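# Unwrap a straw and insert it into a lidded cup

## Task

Remove the straw from its paper sleeve, then push the straw through the opening in the cup lid until it reaches the bottom of the cup. Leave the sleeve resting on the table. The cup is not fixed and has to be standing upright at the end. Nothing may end up off the table.

## Robot and tools

ROBOT. Two arms, left_arm and right_arm. Each carries an identical five-finger right hand, so the hands are not mirrored: every axis and motor number means the same thing on both. Base positions in the scene frame are left_arm (+0.016, +0.549, 0) and right_arm (-0.048, -0.758, 0), both nearly unrotated.

FRAMES. Scene frame: origin at table height midway between the arms, +z up, +x out over the table, left_arm on the +y side. Camera names do not follow these sides. Reported hand positions, orientations, velocities and Hand targets are in each arm's own base frame. Fixed cameras and the table use the scene frame. Motion offsets use the axes of that arm's current Hand target.

HAND POINT. This is a point 0.15 m out from the wrist flange along the fingers and 0.05 m in front of the palm. Its +z runs along straight fingers, +y points out of the palm, and +x runs across the palm away from the thumb. Straight fingertips reach about 0.06-0.07 m past it, and the finger centre lines sit 0.06 m behind it (-y). A wrist bracket on the little-finger side sticks out up to 0.10 m and can collide with things. With the fingers level, the wrist may hang lower than the point and hit the table first.

ROW FORMAT (28 numbers, all in [-1, 1], one list covering both arms). Left arm: dx, dy, dz, rx, ry, rz, little, ring, middle, index, thumb_bend, thumb_turn, force_limit, speed. Right arm: the same 14 in the same order.
- dx..rz are an offset, not a pose. It counts from the Hand target as it stood when the action or move began, along that target's axes. 1.0 means 0.6 m of translation or 180 degrees of rotation. rx, ry, rz form one rotation vector.
- All six pose numbers at 0 re-command the current Hand target. Repeating the same offset in a new call moves the arm again.
- Finger and thumb targets are absolute positions: +1 is open or straight and -1 is curled. For thumb_turn, +1 puts the thumb beside the palm and -1 puts it in front of the palm, facing the fingers.
- force_limit runs linearly from about 0 N at -1 to 10 N at +1 at the fingertip (15 N for the two thumb motors).
- speed rises from near zero at -1 to full speed at +0.48 and stays full up to +1. For a gentle grip, close at -0.94 or lower.
- There is no 'unchanged' value. To keep a hand as it is, resend the 8 hand numbers last actually sent to it. If none have been sent yet in the scene, use its hand_measured, hand_force_limit and hand_speed.
- With the thumb in front of the palm, the hand can enclose objects about 0.035-0.065 m thick, or a handle down to about 0.025 m.

TOOLS.
- execute_actions(actions, cameras): actions is a list of actions. Each action is up to 15 rows, one per 1/30 s step. A shorter action holds its last row. Every row counts from the action's starting Hand target. Images come back only for an empty list or when cameras are named.
- move(target, speed, blend, stop_force, zero, blocking, cameras): moves each hand point in a straight line toward its offset.
  - target is one row or up to 15 rows. Every row counts from the same starting Hand targets.
  - speed is in m/s, from 0.002 to 3.2, default 0.25. Turning is capped at twice that value in rad/s. Give one value, or one per target.
  - blend is a corner-rounding distance in m. 0 means stop at each target.
  - stop_force is 4-120 N and ends an arm's path when it meets resistance. It is unreliable for light or loose objects and while the hand rotates. Omit it when backing away from a contact.
  - zero (default true) re-zeroes before the move.
  - blocking=false returns after 0.5 s and cannot be combined with stop_force.
  - Moves last at least 0.5 s and at most 10 s. They do not avoid obstacles. Avoid paths that pass near an arm's own base.
- wait(seconds 0-10), stop(), zoom_image(camera, region [x0,y0,x1,y1], at most 504 px per side), show_instructions(), zero_wrist_force(arm), finished_scene(scene 1 or 2).
- Cameras: cam_head_left, cam_head_right, cam_high (each 896x504), cam_left_wrist, cam_right_wrist (each 672x504 fisheye).

RESULTS.
- Hand target: the last commanded pose after clipping. Orientation is clipped to within 32 degrees of the measured orientation on each step. The real hand often rests slightly short of the target; if so, send the gap as an offset.
- end_effector_position is in metres; end_effector_quat_wxyz gives orientation; velocities are in m/s and rad/s.
- hand_measured, hand_stopped_by (moving, target, force, stalled, fault) and hand_load_n list six values each, in motor order. A lost grip shows up only as hand_load_n dropping to about 0.
- Wrist force and Wrist torque are given in the hand axes, plus a peak line.
- Joint torques include the arm's own weight.
- A 'move:' line reports how the move ended: done, off_target, moving, held or fault. It also names limits, e.g. paced (the pose was clipped) or held (steps were withheld). done does not mean nothing was touched.

AVOID.
- Torque faults (elbow 138 N m, wrist joints 49.6 N m) and outside forces near 150 N. Either one freezes the arm for 10 s. The arms are stiff, so commanding even slightly past a firm contact can trigger a fault.
- Contact between the two arms or hands.
- Fast collisions, dropping the straw, tipping the cup, and pushing anything off the table.
- Overheating motors: long loads or full stretches lead to a MOTOR HOT line, and then a 30-60 s brake stop.

Each tool is called after "Request:" as name(argument=value, ...) on one line, values as JSON.

Reference images:

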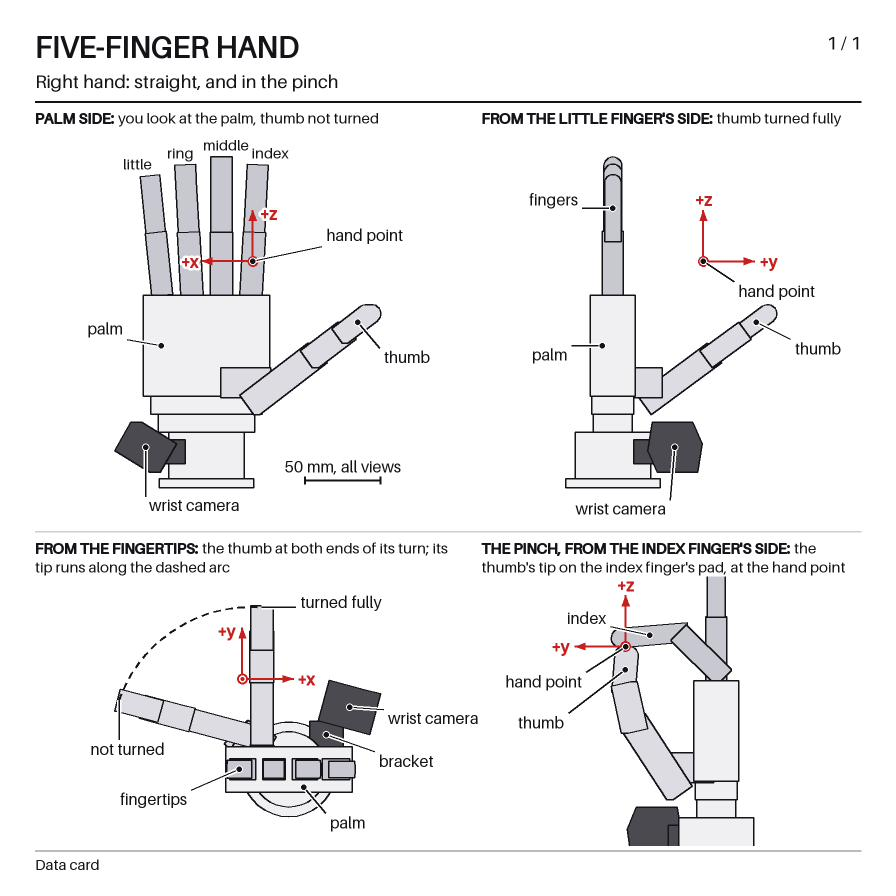

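## Session

Request:
execute_actions(actions=[])

Scene clock: 0.00 s.
left_arm: end_effector_position=(+0.5672, -0.4462, +0.2142) hand_measured=(+1.000, +1.000, +1.000, +1.000, +1.000, +1.000) hand_load_n=(+0.0, +0.0, +0.0, +0.0, +0.0, +0.0) hand_stopped_by=(target, target, target, target, target, target) hand_force_limit=0.00 hand_speed=-0.80 end_effector_quat_wxyz=(+0.033, +0.390, +0.917, -0.081) | right_arm: end_effector_position=(+0.6844, +0.6799, +0.3305) hand_measured=(+1.000, +1.000, +1.000, +1.000, +1.000, +1.000) hand_load_n=(+0.0, +0.0, +0.0, +0.0, +0.0, +0.0) hand_stopped_by=(target, target, target, target, target, target) hand_force_limit=0.00 hand_speed=-0.80 end_effector_quat_wxyz=(+0.027, -0.470, +0.882, +0.004)
Joint positions: left_arm=[-0.964 -1.177 1.627 0.978 1.672 -1.737] | right_arm=[0.527 -0.706 0.662 1.561 1.564 -2.023]
Joint velocities: within noise
Joint torques (N m): no reading
Wrist force (N): no reading
Wrist torque (N m): no reading
Wrist force, peak (N): no reading
Hand target: left_arm +0.5672, -0.4462, +0.2142; +0.033, +0.390, +0.917, -0.081 | right_arm +0.6844, +0.6799, +0.3305; +0.027, -0.470, +0.882, +0.004

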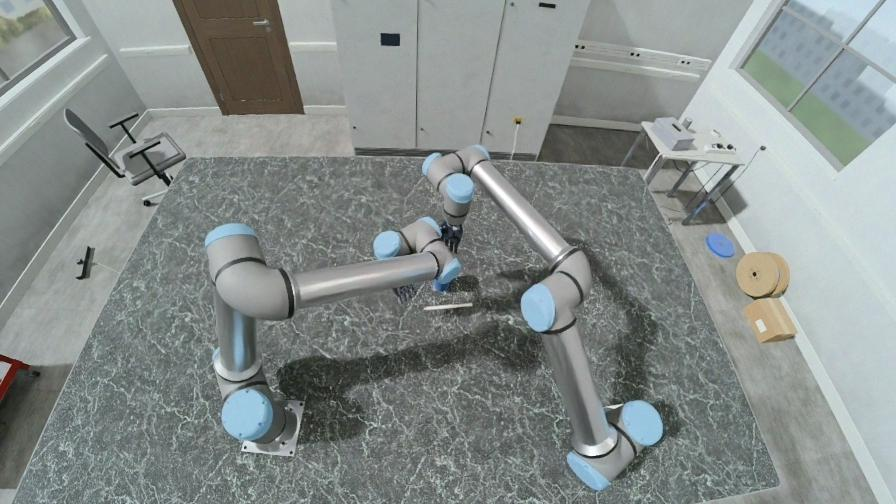

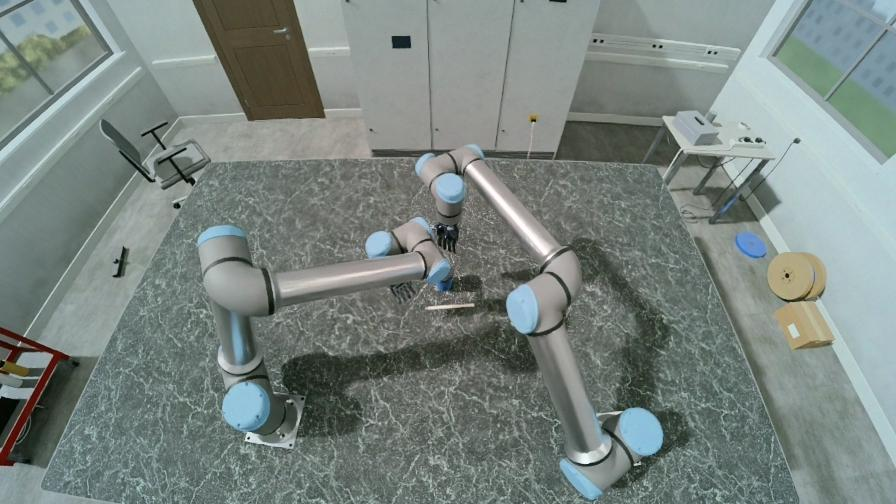

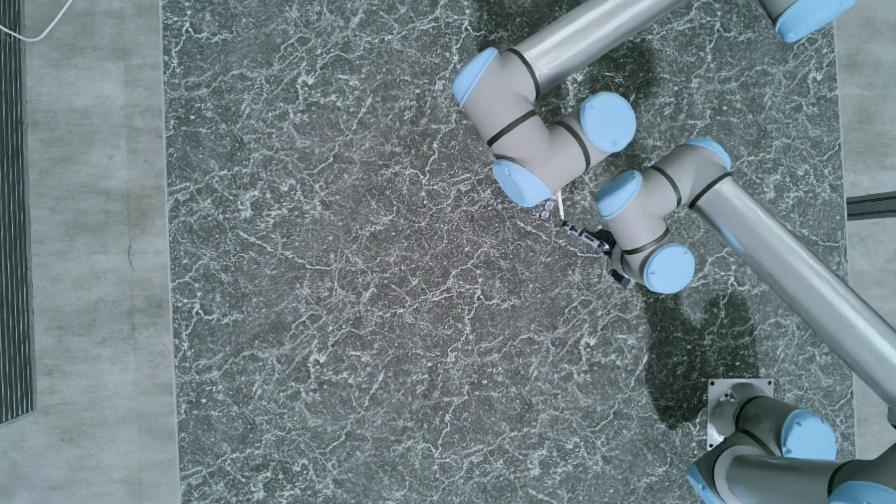

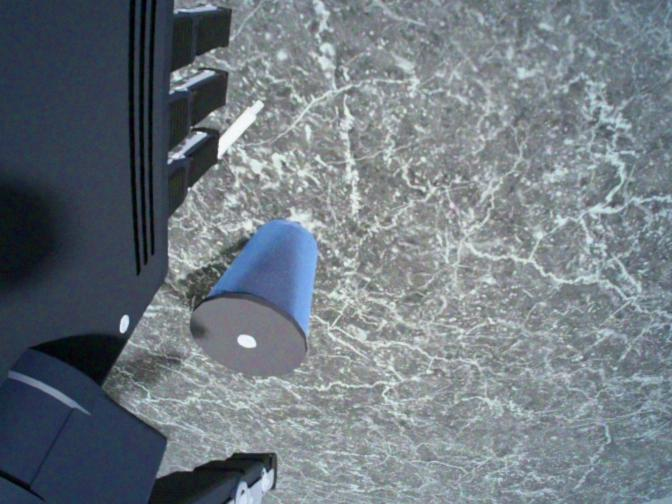

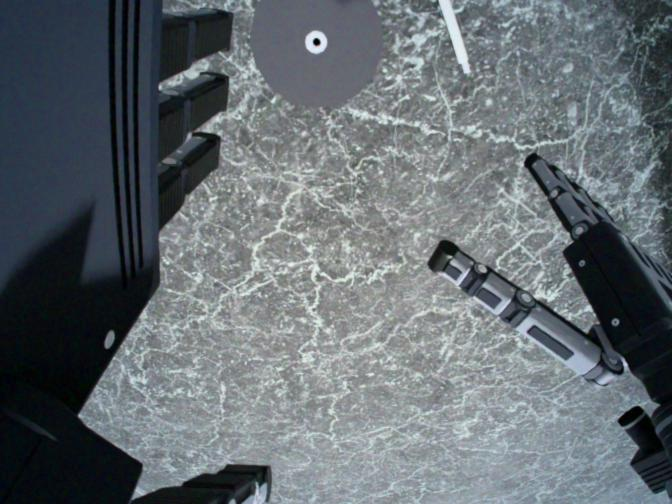

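Request:
zoom_image(camera="cam_head_left", region=[380, 210, 520, 330])

Request:
zoom_image(camera="cam_head_right", region=[380, 210, 520, 330])

Request:
zoom_image(camera="cam_left_wrist", region=[150, 80, 400, 400])

Request:
zoom_image(camera="cam_right_wrist", region=[240, 0, 560, 260])

Request:
zoom_image(camera="cam_high", region=[480, 140, 680, 300])

Scaled by 3.600 from the camera's 896x504 image, which has a finer 1280x720 frame.

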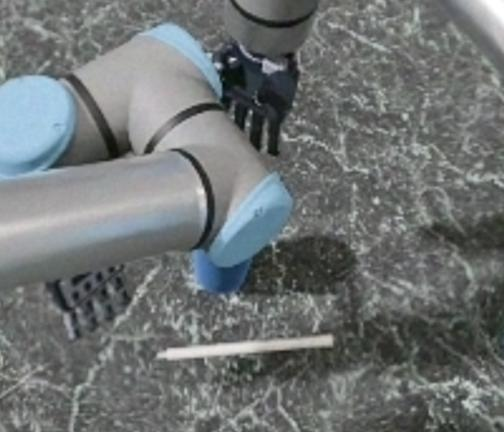

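Scaled by 3.600 from the camera's 896x504 image, which has a finer 1280x720 frame.

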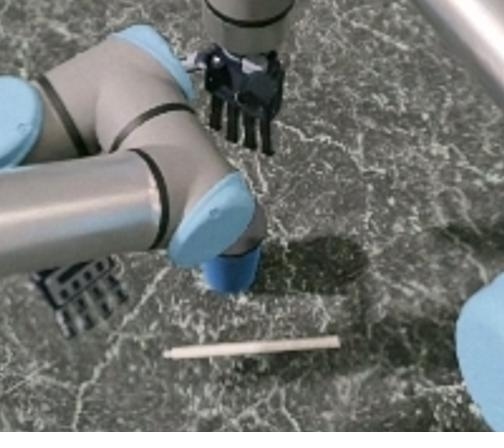

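Scaled by 1.575 from the camera's 672x504 image, which has a finer 960x720 frame.

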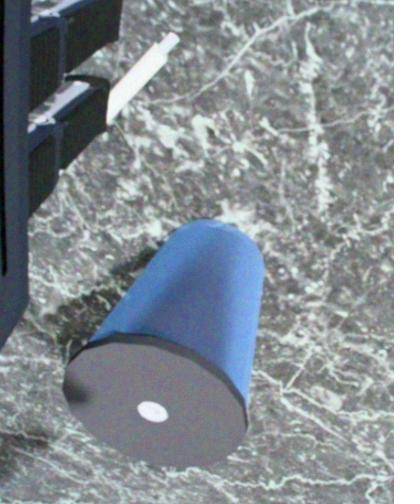

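Scaled by 1.575 from the camera's 672x504 image, which has a finer 960x720 frame.

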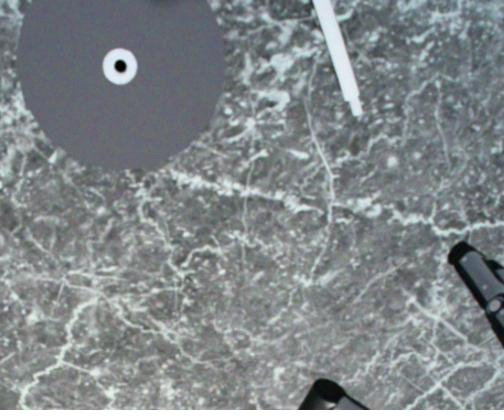

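Scaled by 2.520 from the camera's 896x504 image, which has a finer 1280x720 frame.

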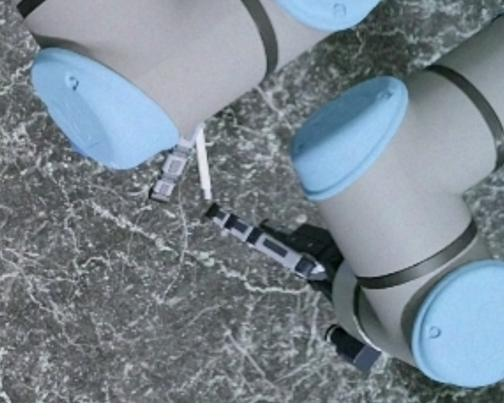

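Request:
zoom_image(camera="cam_left_wrist", region=[226, 326, 266, 356])

Request:
zoom_image(camera="cam_right_wrist", region=[296, 27, 336, 57])

Request:
zoom_image(camera="cam_right_wrist", region=[430, 0, 490, 80])

Request:
zoom_image(camera="cam_left_wrist", region=[210, 90, 280, 160])

Scaled by 12.600 from the camera's 672x504 image, which has a finer 960x720 frame.

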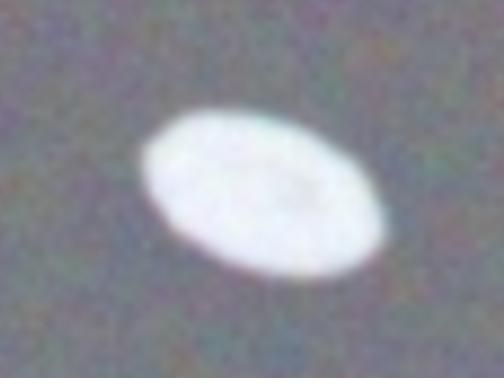

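Scaled by 12.600 from the camera's 672x504 image, which has a finer 960x720 frame.

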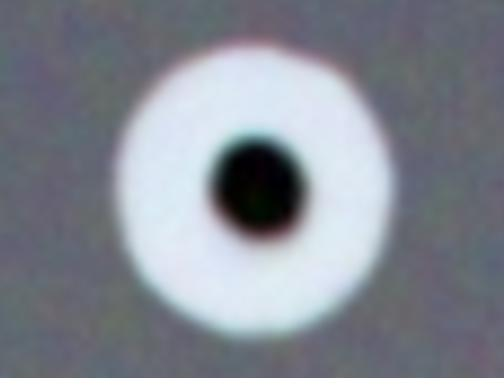

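Scaled by 6.300 from the camera's 672x504 image, which has a finer 960x720 frame.

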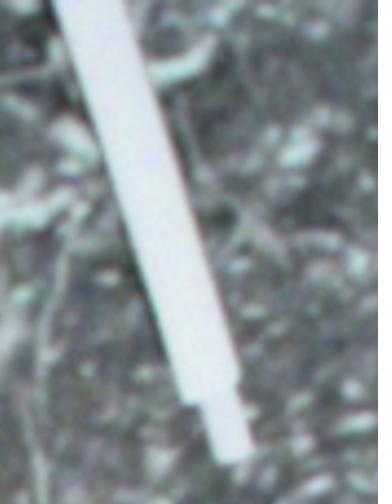

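Scaled by 7.200 from the camera's 672x504 image, which has a finer 960x720 frame.

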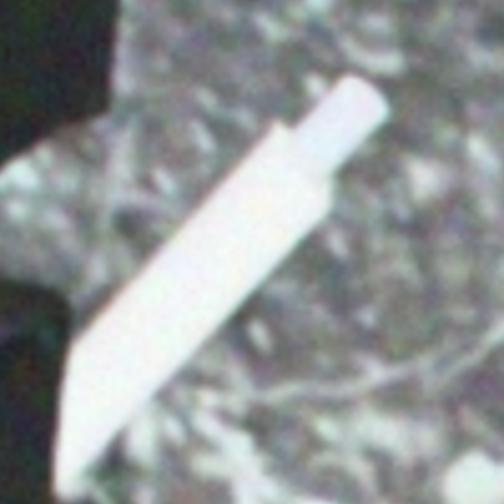

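Request:
move(target=[[0.2598,-0.0030,-0.1780,0.0731,-0.4285,-0.6749,1,1,1,0.2,0.3,-1,-0.2,0.3,0,0,0,0,0,0,1,1,0.2,0.2,0.3,-1,-0.2,0.3],[0.2598,-0.0030,-0.1780,0.0731,-0.4285,-0.6749,1,1,1,0.2,0.3,-1,-0.2,0.3,0.3042,-0.0070,0.3355,0.3647,-0.1258,-0.1729,1,1,0.2,0.2,0.3,-1,-0.2,0.3]], speed=0.5, blend=[0.05, 0], cameras=["all"])

Scene clock: 420.93 s.
left_arm: end_effector_position=(+0.4581, -0.3182, +0.3003) hand_measured=(+1.000, +1.000, +1.000, +0.200, +0.300, -1.000) hand_load_n=(+0.0, +0.0, +0.0, +0.0, +0.0, +0.5) hand_stopped_by=(target, target, target, target, target, target) hand_force_limit=-0.20 hand_speed=0.30 end_effector_quat_wxyz=(-0.378, +0.653, -0.568, +0.329) | right_arm: end_effector_position=(+0.5950, +0.5329, +0.1202) hand_measured=(+1.000, +1.000, +0.200, +0.200, +0.300, -1.000) hand_load_n=(+0.0, +0.0, +0.0, +0.0, +0.0, +0.0) hand_stopped_by=(target, target, target, target, target, target) hand_force_limit=-0.20 hand_speed=0.30 end_effector_quat_wxyz=(-0.434, +0.577, -0.574, +0.386)
Joint positions: left_arm=[-1.351 -1.489 2.019 0.9 0.528 -4.551] | right_arm=[0.635 -1.232 1.972 -0.351 2.109 -2.88]
Joint torques (N m): left_arm=[-19.46 -26.9 -40.26 6.17 -4.74 -2] | right_arm=[-11.75 -68.32 -21.94 -2.02 -2.57 -3.4]
Wrist force (N): left_arm=[-0.1 0.2 -1.0] | right_arm=[0.2 1.2 -0.8]
Wrist torque (N m): left_arm=[0.13 0.18 0.07] | right_arm=[0.22 0.06 0.07]
Wrist force, peak (N): left_arm=[0.1 0.0 -1.6] | right_arm=[0.5 1.9 -1.2]
Hand target: left_arm +0.4581, -0.3182, +0.3003; -0.378, +0.653, -0.568, +0.329 | right_arm +0.5950, +0.5329, +0.1202; -0.434, +0.577, -0.574, +0.386
Off the commanded pose: left_arm 0.000 m, 0 deg | right_arm 0.000 m, 0 deg.
move: done; blend cut to 0 m at target 1
camera_calibration:
cam_left_wrist: T_world_to_cam=[[-0.445222, -0.297202, -0.844659, 0.363695], [-0.67794, 0.728126, 0.101145, 0.504767], [0.584958, 0.61766, -0.525663, 0.201105], [0, 0, 0, 1]] pos_world=[0.386489, -0.383657, 0.361857]
cam_right_wrist: T_world_to_cam=[[-0.301385, -0.18456, -0.93547, 0.391917], [-0.602177, 0.797521, 0.0366622, -0.0745943], [0.73929, 0.574368, -0.351498, -0.594201], [0, 0, 0, 1]] pos_world=[0.512486, 0.473113, 0.1605]

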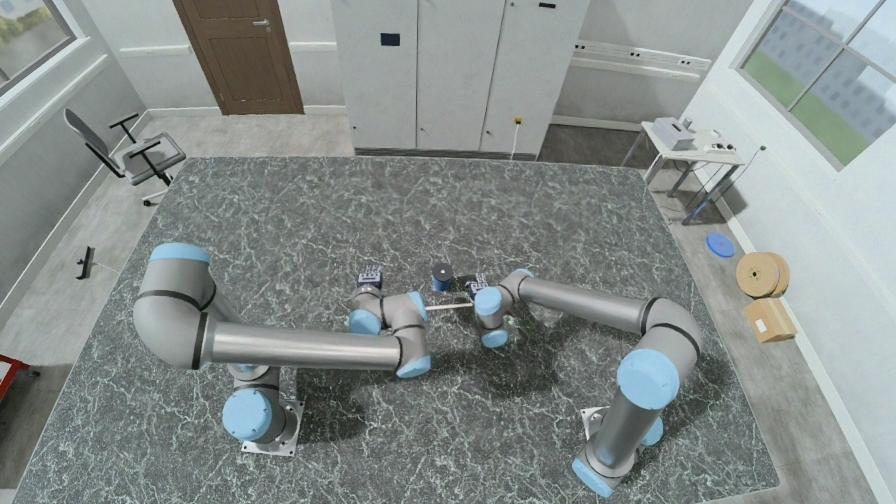

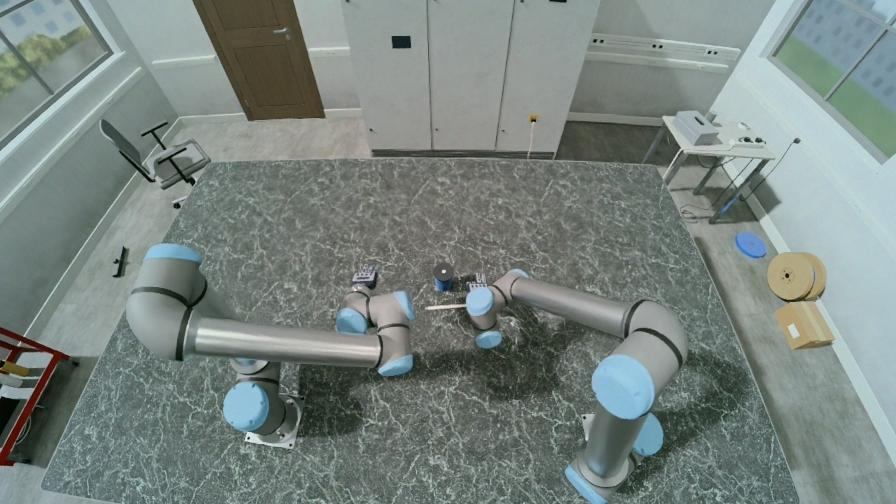

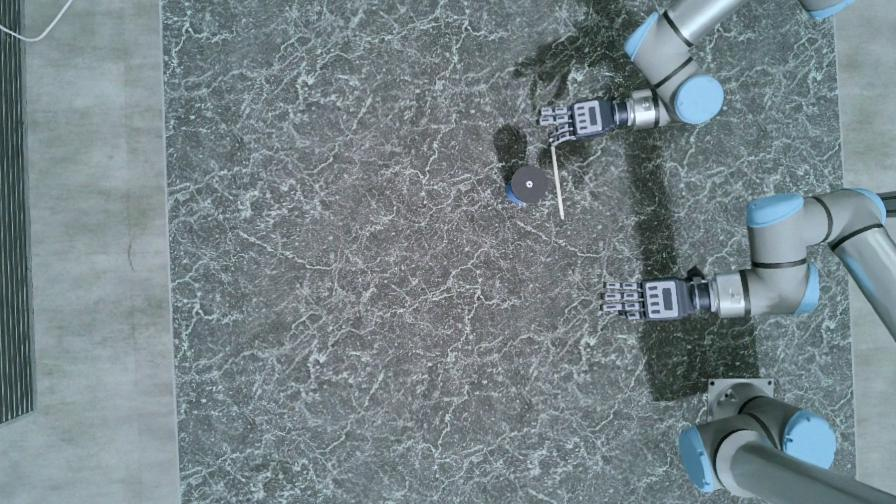

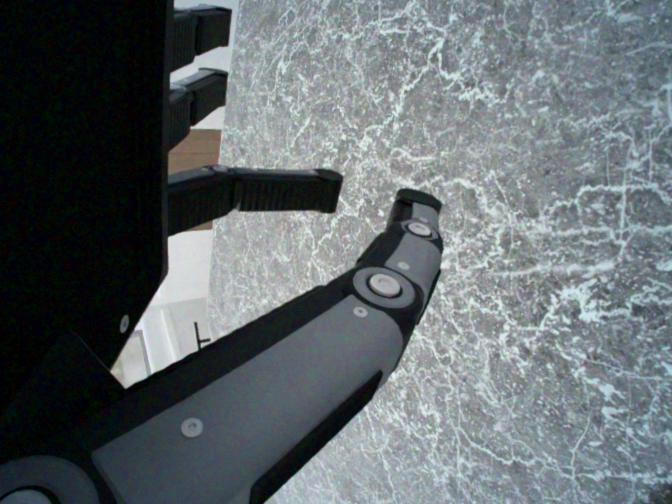

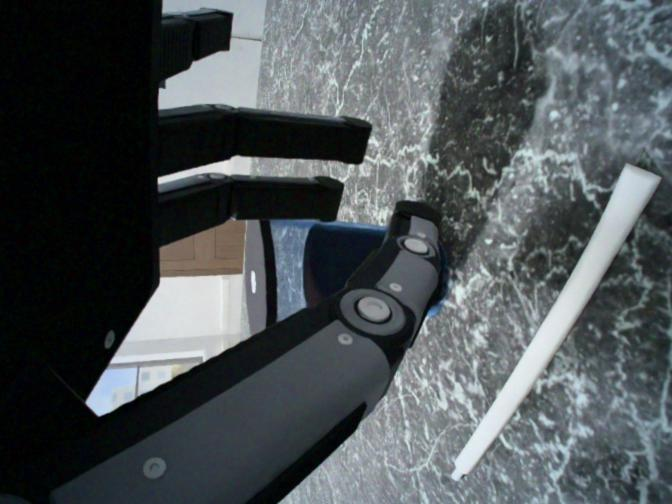

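Request:
move(target=[0,0,0,0,0,0,1,1,1,0.2,0.3,-1,-0.2,0.3,-0.0143,0.1142,0.0297,0.0722,-0.0117,-0.0217,1,1,0.2,0.2,0.15,-1,-0.2,0.3], speed=0.25, cameras=["cam_right_wrist", "cam_high"])

Scene clock: 514.10 s.
left_arm: end_effector_position=(+0.4581, -0.3182, +0.3003) hand_measured=(+1.000, +1.000, +1.000, +0.200, +0.300, -1.000) hand_load_n=(+0.0, +0.0, +0.0, +0.0, +0.0, +0.0) hand_stopped_by=(target, target, target, target, target, target) hand_force_limit=-0.20 hand_speed=0.30 end_effector_quat_wxyz=(-0.378, +0.653, -0.568, +0.329) | right_arm: end_effector_position=(+0.5890, +0.5448, +0.0502) hand_measured=(+1.000, +1.000, +0.200, +0.200, +0.150, -1.000) hand_load_n=(+0.0, +0.0, +0.0, +0.0, +0.0, +0.0) hand_stopped_by=(target, target, target, target, target, target) hand_force_limit=-0.20 hand_speed=0.30 end_effector_quat_wxyz=(-0.494, +0.551, -0.498, +0.452)
Joint positions: left_arm=[-1.351 -1.489 2.019 0.9 0.528 -4.551] | right_arm=[0.675 -1.123 2.107 -0.861 2.149 -3.08]
Joint torques (N m): left_arm=[-18.78 -25.42 -40.04 6.04 -4.52 -1.77] | right_arm=[7.25 -50.47 -15.62 -2.54 -2.99 -3.5]
Wrist force (N): left_arm=[0.1 0.1 -1.2] | right_arm=[-0.3 0.7 -1.3]
Wrist torque (N m): left_arm=[0.13 0.15 0.08] | right_arm=[0.20 0.19 0.05]
Wrist force, peak (N): left_arm=[0.7 0.0 -1.4] | right_arm=[-0.1 2.1 -1.6]
Hand target: left_arm +0.4581, -0.3182, +0.3003; -0.378, +0.653, -0.568, +0.329 | right_arm +0.5890, +0.5449, +0.0501; -0.494, +0.551, -0.498, +0.452
Off the commanded pose: left_arm 0.000 m, 0 deg | right_arm 0.000 m, 0 deg.
move: done
camera_calibration:
cam_right_wrist: T_world_to_cam=[[-0.0702501, -0.233592, -0.969794, 0.219074], [-0.62572, 0.767467, -0.139532, -0.0461801], [0.776878, 0.597017, -0.200078, -0.663342], [0, 0, 0, 1]] pos_world=[0.501831, 0.482642, 0.0732928]
Images, in order (width x height): cam_high 896x504, cam_right_wrist 672x504.

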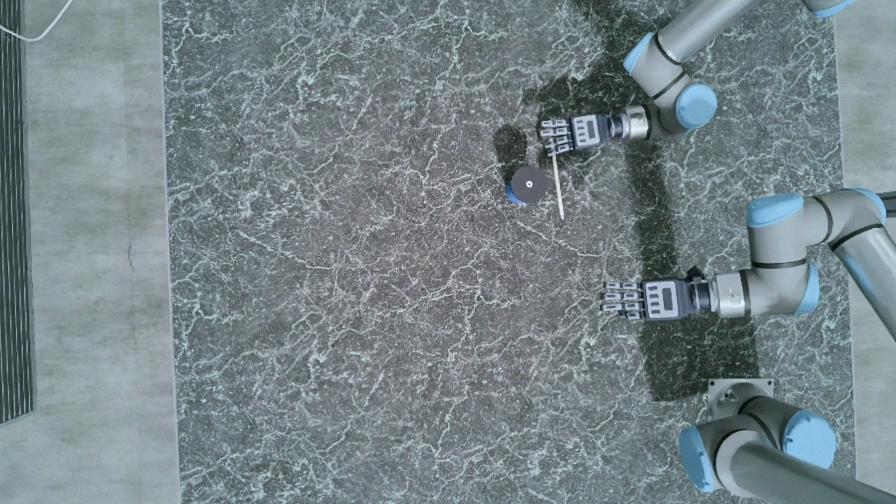

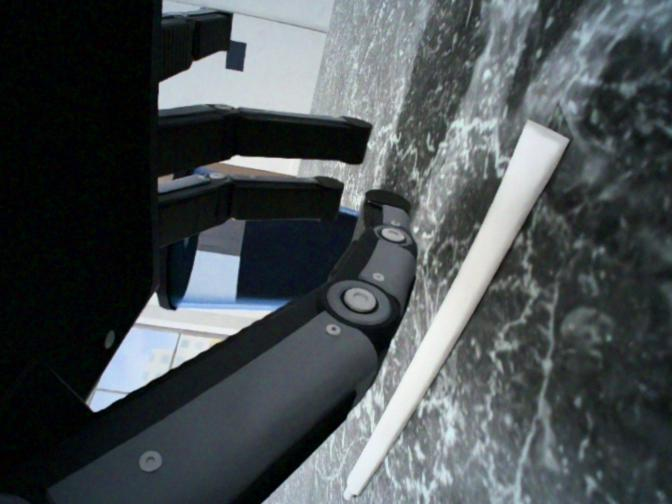

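Request:
move(target=[0,0,0,0,0,0,1,1,1,0.2,0.3,-1,-0.2,0.3,-0.0003,0.0608,0.0072,0,0,0,1,1,0.2,0.2,0.1,-1,-0.2,0.3], speed=0.06, stop_force=6, cameras=["cam_right_wrist"])

Scene clock: 568.23 s.
left_arm: end_effector_position=(+0.4581, -0.3182, +0.3003) hand_measured=(+1.000, +1.000, +1.000, +0.200, +0.300, -1.000) hand_load_n=(+0.0, +0.0, +0.0, +0.0, +0.0, +0.0) hand_stopped_by=(target, target, target, target, target, target) hand_force_limit=-0.20 hand_speed=0.30 end_effector_quat_wxyz=(-0.378, +0.653, -0.568, +0.329) | right_arm: end_effector_position=(+0.5896, +0.5449, +0.0134) hand_measured=(+1.000, +1.000, +0.200, +0.200, +0.100, -1.000) hand_load_n=(+0.0, +0.0, +0.5, +0.0, +0.0, +0.0) hand_stopped_by=(target, target, target, target, target, target) hand_force_limit=-0.20 hand_speed=0.30 end_effector_quat_wxyz=(-0.494, +0.551, -0.498, +0.452)
Joint positions: left_arm=[-1.351 -1.489 2.019 0.9 0.528 -4.551] | right_arm=[0.675 -1.063 2.114 -0.927 2.148 -3.08]
Joint torques (N m): left_arm=[-19.04 -24.54 -39.31 6.32 -4.72 -2.15] | right_arm=[-10.91 -50.83 -13.56 -2.77 -2.87 -3.34]
Wrist force (N): left_arm=[0.0 0.5 -1.1] | right_arm=[-0.1 0.7 -0.7]
Wrist torque (N m): left_arm=[0.17 0.17 0.09] | right_arm=[0.16 0.15 0.05]
Wrist force, peak (N): left_arm=[0.5 0.1 -1.6] | right_arm=[0.1 0.9 -1.5]
Hand target: left_arm +0.4581, -0.3182, +0.3003; -0.378, +0.653, -0.568, +0.329 | right_arm +0.5896, +0.5448, +0.0134; -0.494, +0.551, -0.498, +0.452
Off the commanded pose: left_arm 0.000 m, 0 deg | right_arm 0.000 m, 0 deg.
move: done
camera_calibration:
cam_right_wrist: T_world_to_cam=[[-0.0700959, -0.233595, -0.969804, 0.183442], [-0.625775, 0.767407, -0.139614, -0.0509285], [0.776848, 0.597093, -0.19997, -0.671099], [0, 0, 0, 1]] pos_world=[0.50233, 0.482642, 0.036593]
Images, in order (width x height): cam_right_wrist 672x504.

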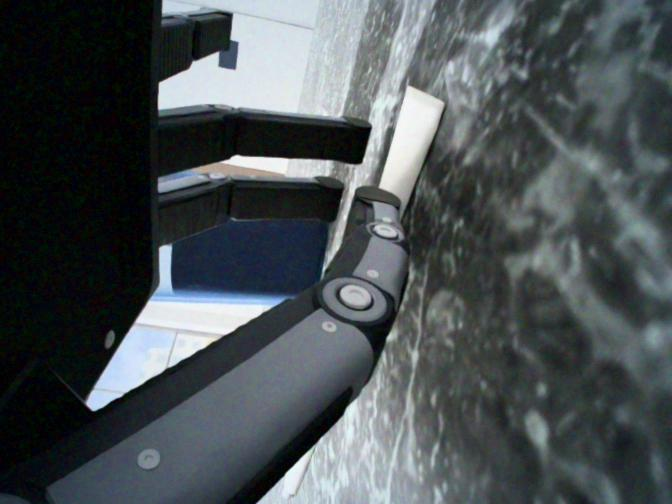

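Request:
move(target=[0,0,0,0,0,0,1,1,1,0.2,0.3,-1,-0.2,0.3,0,0,0,0,0,0,1,1,-0.3,-0.3,0.1,-1,-0.4,-0.92], cameras=["cam_right_wrist"])

Scene clock: 586.23 s.
left_arm: end_effector_position=(+0.4581, -0.3182, +0.3003) hand_measured=(+1.000, +1.000, +1.000, +0.200, +0.300, -1.000) hand_load_n=(+0.0, +0.0, +0.0, +0.0, +0.0, +0.0) hand_stopped_by=(target, target, target, target, target, target) hand_force_limit=-0.20 hand_speed=0.30 end_effector_quat_wxyz=(-0.378, +0.653, -0.568, +0.329) | right_arm: end_effector_position=(+0.5896, +0.5448, +0.0134) hand_measured=(+1.000, +1.000, -0.022, -0.218, +0.100, -1.000) hand_load_n=(+0.0, +0.0, +2.5, +4.0, +0.5, -0.5) hand_stopped_by=(target, target, force, force, target, target) hand_force_limit=-0.40 hand_speed=-0.92 end_effector_quat_wxyz=(-0.494, +0.551, -0.498, +0.452)
Joint positions: left_arm=[-1.351 -1.489 2.019 0.9 0.528 -4.551] | right_arm=[0.675 -1.063 2.114 -0.927 2.148 -3.08]
Joint torques (N m): left_arm=[-16.53 -25.02 -39.36 6.17 -4.65 -1.95] | right_arm=[-8.02 -51.58 -13.93 0.82 -2.73 -3.18]
Wrist force (N): left_arm=[-0.1 0.0 -0.9] | right_arm=[0.6 -5.1 -0.2]
Wrist torque (N m): left_arm=[0.09 0.17 0.07] | right_arm=[0.23 0.12 -0.02]
Wrist force, peak (N): left_arm=[-0.1 0.1 -1.6] | right_arm=[0.6 -5.1 -0.2]
Hand target: left_arm +0.4581, -0.3182, +0.3003; -0.378, +0.653, -0.568, +0.329 | right_arm +0.5896, +0.5448, +0.0134; -0.494, +0.551, -0.498, +0.452
Off the commanded pose: left_arm 0.000 m, 0 deg | right_arm 0.000 m, 0 deg.
move: done
camera_calibration:
cam_right_wrist: T_world_to_cam=[[-0.0700959, -0.233595, -0.969804, 0.183442], [-0.625775, 0.767407, -0.139614, -0.0509285], [0.776848, 0.597093, -0.19997, -0.671099], [0, 0, 0, 1]] pos_world=[0.50233, 0.482642, 0.036593]
Images, in order (width x height): cam_right_wrist 672x504.

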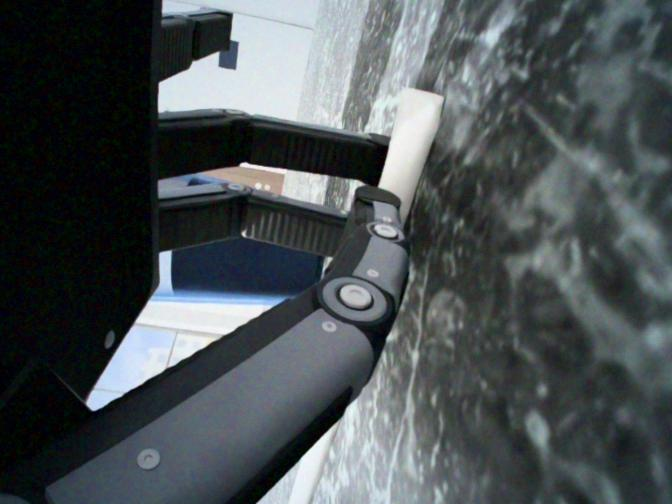

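Request:
move(target=[0,0,0,0,0,0,1,1,1,0.2,0.3,-1,-0.2,0.3,0,-0.04,0,0,0,0,1,1,-0.3,-0.3,0.1,-1,-0.4,-0.92], speed=0.03, cameras=["cam_right_wrist", "cam_head_left"])

Scene clock: 603.20 s.
left_arm: end_effector_position=(+0.4581, -0.3182, +0.3003) hand_measured=(+1.000, +1.000, +1.000, +0.200, +0.300, -1.000) hand_load_n=(+0.0, +0.0, +0.0, +0.0, +0.0, +0.0) hand_stopped_by=(target, target, target, target, target, target) hand_force_limit=-0.20 hand_speed=0.30 end_effector_quat_wxyz=(-0.378, +0.653, -0.568, +0.329) | right_arm: end_effector_position=(+0.5920, +0.5452, +0.0371) hand_measured=(+1.000, +1.000, -0.024, -0.218, +0.100, -1.000) hand_load_n=(+0.0, +0.0, +0.0, +0.0, +0.0, +0.0) hand_stopped_by=(target, target, force, force, target, target) hand_force_limit=-0.40 hand_speed=-0.92 end_effector_quat_wxyz=(-0.494, +0.551, -0.498, +0.452)
Joint positions: left_arm=[-1.351 -1.489 2.019 0.9 0.528 -4.551] | right_arm=[0.673 -1.1 2.106 -0.883 2.146 -3.081]
Joint torques (N m): left_arm=[-18.15 -25.71 -39.52 6.1 -4.58 -2.16] | right_arm=[-11.18 -68.03 -27.9 1.01 -2.78 -2.86]
Wrist force (N): left_arm=[0.0 0.1 -1.2] | right_arm=[0.0 0.8 -1.1]
Wrist torque (N m): left_arm=[0.11 0.18 0.06] | right_arm=[0.21 0.15 0.06]
Wrist force, peak (N): left_arm=[0.3 0.0 -1.6] | right_arm=[0.5 -5.3 -0.2]
Hand target: left_arm +0.4581, -0.3182, +0.3003; -0.378, +0.653, -0.568, +0.329 | right_arm +0.5920, +0.5452, +0.0373; -0.494, +0.551, -0.498, +0.452
Off the commanded pose: left_arm 0.000 m, 0 deg | right_arm 0.000 m, 0 deg.
move: done
camera_calibration:
cam_right_wrist: T_world_to_cam=[[-0.0700959, -0.233595, -0.969804, 0.206695], [-0.625775, 0.767407, -0.139614, -0.0463622], [0.776848, 0.597093, -0.19997, -0.66854], [0, 0, 0, 1]] pos_world=[0.50483, 0.483042, 0.060293]
Images, in order (width x height): cam_head_left 896x504, cam_right_wrist 672x504.

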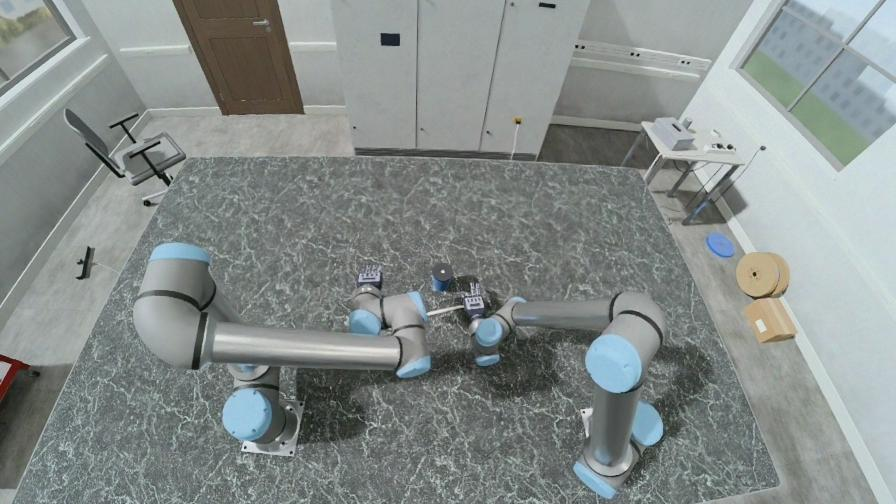

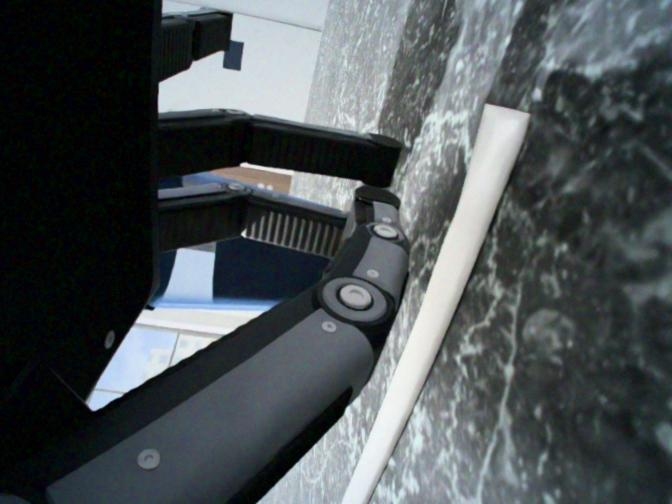

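Request:
move(target=[0,0,0,0,0,0,1,1,1,0.2,0.3,-1,-0.2,0.3,-0.0007,0.0128,-0.0057,0.003,-0.0392,-0.0485,1,1,0.2,0.2,0.12,-1,-0.2,0.3], speed=0.1, cameras=["cam_right_wrist"])

Scene clock: 679.47 s.
left_arm: end_effector_position=(+0.4581, -0.3182, +0.3003) hand_measured=(+1.000, +1.000, +1.000, +0.200, +0.300, -1.000) hand_load_n=(-0.5, +0.0, +0.0, +0.0, +0.0, +0.0) hand_stopped_by=(target, target, target, target, target, target) hand_force_limit=-0.20 hand_speed=0.30 end_effector_quat_wxyz=(-0.378, +0.653, -0.568, +0.329) | right_arm: end_effector_position=(+0.5878, +0.5452, +0.0300) hand_measured=(+1.000, +1.000, +0.200, +0.200, +0.120, -1.000) hand_load_n=(+0.0, +0.0, +0.0, +0.0, +0.0, +0.0) hand_stopped_by=(target, target, target, target, target, target) hand_force_limit=-0.20 hand_speed=0.30 end_effector_quat_wxyz=(-0.490, +0.611, -0.422, +0.456)
Joint positions: left_arm=[-1.351 -1.489 2.019 0.9 0.528 -4.551] | right_arm=[0.637 -1.113 2.143 -0.917 1.988 -3.241]
Joint torques (N m): left_arm=[-18.85 -26.4 -38.97 5.79 -4.31 -1.76] | right_arm=[-12.28 -69 -14.4 -3.12 -3.04 -3.19]
Wrist force (N): left_arm=[0.0 0.0 -1.3] | right_arm=[-0.1 1.1 -1.0]
Wrist torque (N m): left_arm=[0.10 0.18 0.07] | right_arm=[0.23 0.08 0.06]
Wrist force, peak (N): left_arm=[0.0 0.3 -1.6] | right_arm=[-0.2 1.0 -1.3]
Hand target: left_arm +0.4581, -0.3182, +0.3003; -0.378, +0.653, -0.568, +0.329 | right_arm +0.5878, +0.5452, +0.0300; -0.490, +0.612, -0.421, +0.456
Off the commanded pose: left_arm 0.000 m, 0 deg | right_arm 0.000 m, 0 deg.
move: done
camera_calibration:
cam_right_wrist: T_world_to_cam=[[-0.00783305, -0.369616, -0.929152, 0.235796], [-0.719459, 0.64741, -0.251474, 0.0738883], [0.694491, 0.666516, -0.270995, -0.653963], [0, 0, 0, 1]] pos_world=[0.509178, 0.475195, 0.0604508]
Images, in order (width x height): cam_right_wrist 672x504.

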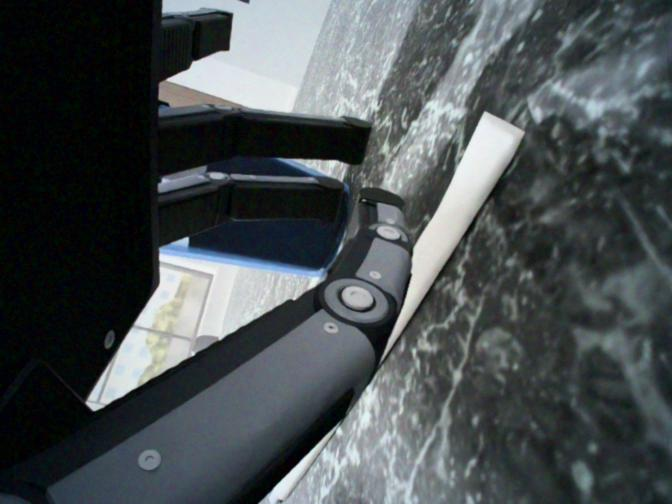

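Request:
move(target=[0,0,0,0,0,0,1,1,1,0.2,0.3,-1,-0.2,0.3,-0.0040,0.0283,0.0038,0,0,0,1,1,0.2,0.2,0.12,-1,-0.2,0.3], speed=0.06, stop_force=5, cameras=["cam_right_wrist"])

Request:
move(target=[0,0,0,0,0,0,1,1,1,0.2,0.3,-1,-0.2,0.3,0,0,0,0,0,0,1,1,-0.35,-0.35,0.12,-1,-0.2,-0.92], cameras=["cam_right_wrist"])

Scene clock: 708.83 s.
left_arm: end_effector_position=(+0.4581, -0.3182, +0.3003) hand_measured=(+1.000, +1.000, +1.000, +0.200, +0.300, -1.000) hand_load_n=(+0.0, +0.0, +0.0, +0.0, +0.0, +0.0) hand_stopped_by=(target, target, target, target, target, target) hand_force_limit=-0.20 hand_speed=0.30 end_effector_quat_wxyz=(-0.378, +0.653, -0.568, +0.329) | right_arm: end_effector_position=(+0.5883, +0.5452, +0.0127) hand_measured=(+1.000, +1.000, +0.200, +0.200, +0.120, -1.000) hand_load_n=(+0.0, +0.0, +0.0, +0.0, -0.5, +0.0) hand_stopped_by=(target, target, target, target, target, target) hand_force_limit=-0.20 hand_speed=0.30 end_effector_quat_wxyz=(-0.490, +0.612, -0.421, +0.456)
Joint positions: left_arm=[-1.351 -1.489 2.019 0.9 0.528 -4.551] | right_arm=[0.637 -1.084 2.146 -0.949 1.987 -3.242]
Joint torques (N m): left_arm=[-18.4 -24.97 -38.76 6.34 -4.38 -1.81] | right_arm=[-11.37 -48.4 -13.38 -3.11 -2.96 -3.38]
Wrist force (N): left_arm=[-0.1 0.4 -1.2] | right_arm=[0.1 0.9 -1.2]
Wrist torque (N m): left_arm=[0.16 0.18 0.08] | right_arm=[0.23 0.06 0.05]
Wrist force, peak (N): left_arm=[0.3 0.2 -1.6] | right_arm=[-0.4 1.1 -1.4]
Hand target: left_arm +0.4581, -0.3182, +0.3003; -0.378, +0.653, -0.568, +0.329 | right_arm +0.5883, +0.5452, +0.0127; -0.490, +0.612, -0.421, +0.456
Off the commanded pose: left_arm 0.000 m, 0 deg | right_arm 0.000 m, 0 deg.
move: done
camera_calibration:
cam_right_wrist: T_world_to_cam=[[-0.00765909, -0.369848, -0.929061, 0.219743], [-0.719622, 0.647145, -0.251688, 0.0701149], [0.694324, 0.666645, -0.271107, -0.658969], [0, 0, 0, 1]] pos_world=[0.509677, 0.475195, 0.0431502]
Images, in order (width x height): cam_right_wrist 672x504.

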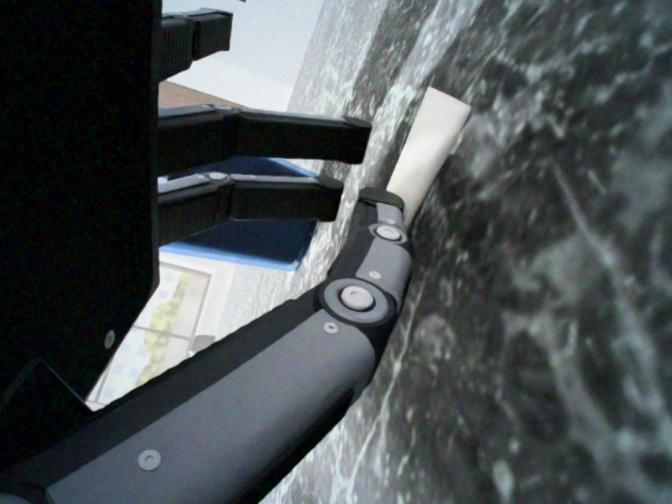

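Scene clock: 710.90 s.
left_arm: end_effector_position=(+0.4581, -0.3182, +0.3003) hand_measured=(+1.000, +1.000, +1.000, +0.200, +0.300, -1.000) hand_load_n=(+0.0, +0.0, +0.0, +0.0, +0.0, +0.0) hand_stopped_by=(target, target, target, target, target, target) hand_force_limit=-0.20 hand_speed=0.30 end_effector_quat_wxyz=(-0.378, +0.653, -0.568, +0.329) | right_arm: end_effector_position=(+0.5883, +0.5452, +0.0127) hand_measured=(+1.000, +1.000, -0.150, -0.202, +0.120, -1.000) hand_load_n=(-0.5, +0.0, +4.0, +3.5, +0.5, -1.5) hand_stopped_by=(target, target, force, force, target, target) hand_force_limit=-0.20 hand_speed=-0.92 end_effector_quat_wxyz=(-0.490, +0.612, -0.421, +0.456)
Joint positions: left_arm=[-1.351 -1.489 2.019 0.9 0.528 -4.551] | right_arm=[0.637 -1.084 2.146 -0.949 1.987 -3.242]
Joint torques (N m): left_arm=[-16.61 -25.08 -38.49 5.97 -4.63 -1.91] | right_arm=[-10.01 -49.06 -12.91 1.44 -2.85 -3.06]
Wrist force (N): left_arm=[0.1 -0.1 -1.3] | right_arm=[1.7 -7.8 0.0]
Wrist torque (N m): left_arm=[0.09 0.16 0.07] | right_arm=[0.23 0.04 -0.05]
Wrist force, peak (N): left_arm=[0.2 -0.1 -1.6] | right_arm=[1.7 -7.8 0.0]
Hand target: left_arm +0.4581, -0.3182, +0.3003; -0.378, +0.653, -0.568, +0.329 | right_arm +0.5883, +0.5452, +0.0127; -0.490, +0.612, -0.421, +0.456
Off the commanded pose: left_arm 0.000 m, 0 deg | right_arm 0.000 m, 0 deg.
move: done
camera_calibration:
cam_right_wrist: T_world_to_cam=[[-0.0076335, -0.369823, -0.929071, 0.219719], [-0.719617, 0.64715, -0.25169, 0.0701105], [0.694329, 0.666654, -0.271071, -0.658977], [0, 0, 0, 1]] pos_world=[0.509677, 0.475195, 0.0431503]
Images, in order (width x height): cam_right_wrist 672x504.

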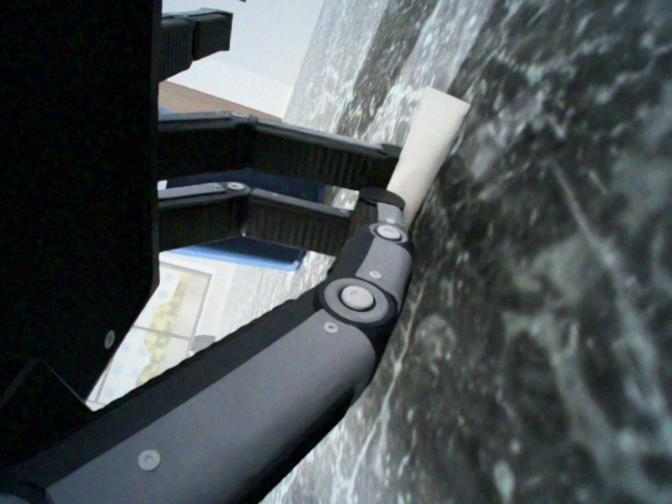

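Request:
move(target=[0,0,0,0,0,0,1,1,1,0.2,0.3,-1,-0.2,0.3,0,0,0,0,0,0,1,1,-0.03,-0.05,0.12,-1,-0.2,0.0])

Request:
move(target=[0,0,0,0,0,0,1,1,1,0.2,0.3,-1,-0.2,0.3,-0.0024,0.0164,0.0017,0,0,0,1,1,-0.03,-0.05,0.12,-1,-0.2,0.0], speed=0.01, stop_force=4, cameras=["cam_right_wrist"])

Scene clock: 779.97 s.
left_arm: end_effector_position=(+0.4581, -0.3182, +0.3003) hand_measured=(+1.000, +1.000, +1.000, +0.200, +0.300, -1.000) hand_load_n=(+0.0, +0.0, +0.0, +0.0, +0.0, +0.0) hand_stopped_by=(target, target, target, target, target, target) hand_force_limit=-0.20 hand_speed=0.30 end_effector_quat_wxyz=(-0.378, +0.653, -0.568, +0.329) | right_arm: end_effector_position=(+0.5883, +0.5452, +0.0127) hand_measured=(+1.000, +1.000, -0.030, -0.050, +0.120, -1.000) hand_load_n=(+0.0, +0.0, +0.0, +0.0, +0.0, +0.0) hand_stopped_by=(target, target, target, target, target, target) hand_force_limit=-0.20 hand_speed=0.00 end_effector_quat_wxyz=(-0.490, +0.612, -0.421, +0.456)
Joint positions: left_arm=[-1.351 -1.489 2.019 0.9 0.528 -4.551] | right_arm=[0.637 -1.084 2.146 -0.949 1.987 -3.242]
Joint torques (N m): left_arm=[-17.75 -26.48 -38.26 6.21 -4.47 -1.74] | right_arm=[-0.68 -50.96 -17.11 -0.53 -2.54 -3.19]
Wrist force (N): left_arm=[0.4 -0.1 -1.0] | right_arm=[0.1 0.9 -0.8]
Wrist torque (N m): left_arm=[0.08 0.10 0.09] | right_arm=[0.21 0.06 0.05]
Wrist force, peak (N): left_arm=[0.5 0.0 -1.5] | right_arm=[1.5 -8.0 -0.2]
Hand target: left_arm +0.4581, -0.3182, +0.3003; -0.378, +0.653, -0.568, +0.329 | right_arm +0.5883, +0.5452, +0.0127; -0.490, +0.612, -0.421, +0.456
Off the commanded pose: left_arm 0.000 m, 0 deg | right_arm 0.000 m, 0 deg.
move: done

Scene clock: 781.30 s.
left_arm: end_effector_position=(+0.4581, -0.3182, +0.3003) hand_measured=(+1.000, +1.000, +1.000, +0.200, +0.300, -1.000) hand_load_n=(+0.0, +0.0, +0.0, +0.0, +0.0, +0.0) hand_stopped_by=(target, target, target, target, target, target) hand_force_limit=-0.20 hand_speed=0.30 end_effector_quat_wxyz=(-0.378, +0.653, -0.568, +0.329) | right_arm: end_effector_position=(+0.5883, +0.5452, +0.0112) hand_measured=(+1.000, +1.000, -0.030, -0.050, +0.120, -1.000) hand_load_n=(+0.0, +0.0, +0.0, +0.0, +0.0, +0.0) hand_stopped_by=(target, target, target, target, target, target) hand_force_limit=-0.20 hand_speed=0.00 end_effector_quat_wxyz=(-0.490, +0.612, -0.421, +0.456)
Joint positions: left_arm=[-1.351 -1.489 2.019 0.9 0.528 -4.551] | right_arm=[0.637 -1.081 2.146 -0.951 1.987 -3.242]
Joint torques (N m): left_arm=[-17.08 -25.63 -38.49 6.07 -4.41 -2.11] | right_arm=[-0.76 -68.09 -23.88 1.83 -2.59 -3.17]
Wrist force (N): left_arm=[0.0 -0.3 -0.9] | right_arm=[0.2 -1.8 -2.0]
Wrist torque (N m): left_arm=[0.03 0.16 0.06] | right_arm=[0.27 0.15 -0.02]
Wrist force, peak (N): left_arm=[0.1 0.4 -1.5] | right_arm=[1.6 -6.2 -3.5]
Hand target: left_arm +0.4581, -0.3182, +0.3003; -0.378, +0.653, -0.568, +0.329 | right_arm +0.5883, +0.5452, +0.0112; -0.490, +0.612, -0.421, +0.456 (not the last commanded pose)
Off the commanded pose: left_arm 0.000 m, 0 deg | right_arm 0.009 m, 0 deg.
move: contact (right_arm)
camera_calibration:
cam_right_wrist: T_world_to_cam=[[-0.00772385, -0.36991, -0.929036, 0.218503], [-0.719639, 0.647129, -0.251681, 0.0697791], [0.694305, 0.666627, -0.2712, -0.659326], [0, 0, 0, 1]] pos_world=[0.509677, 0.475195, 0.0417499]
Images, in order (width x height): cam_right_wrist 672x504.

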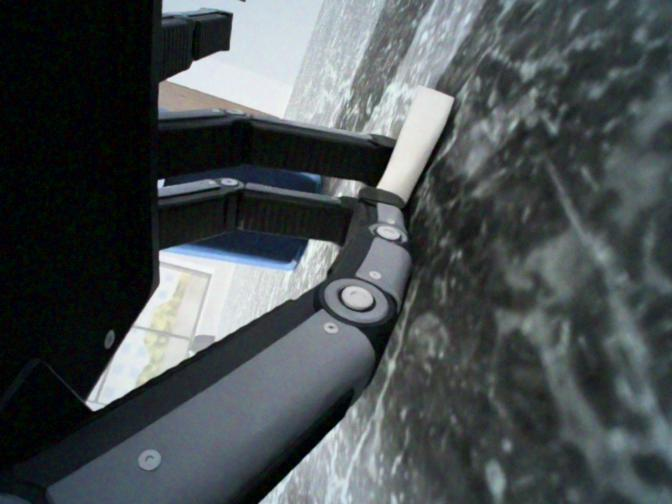

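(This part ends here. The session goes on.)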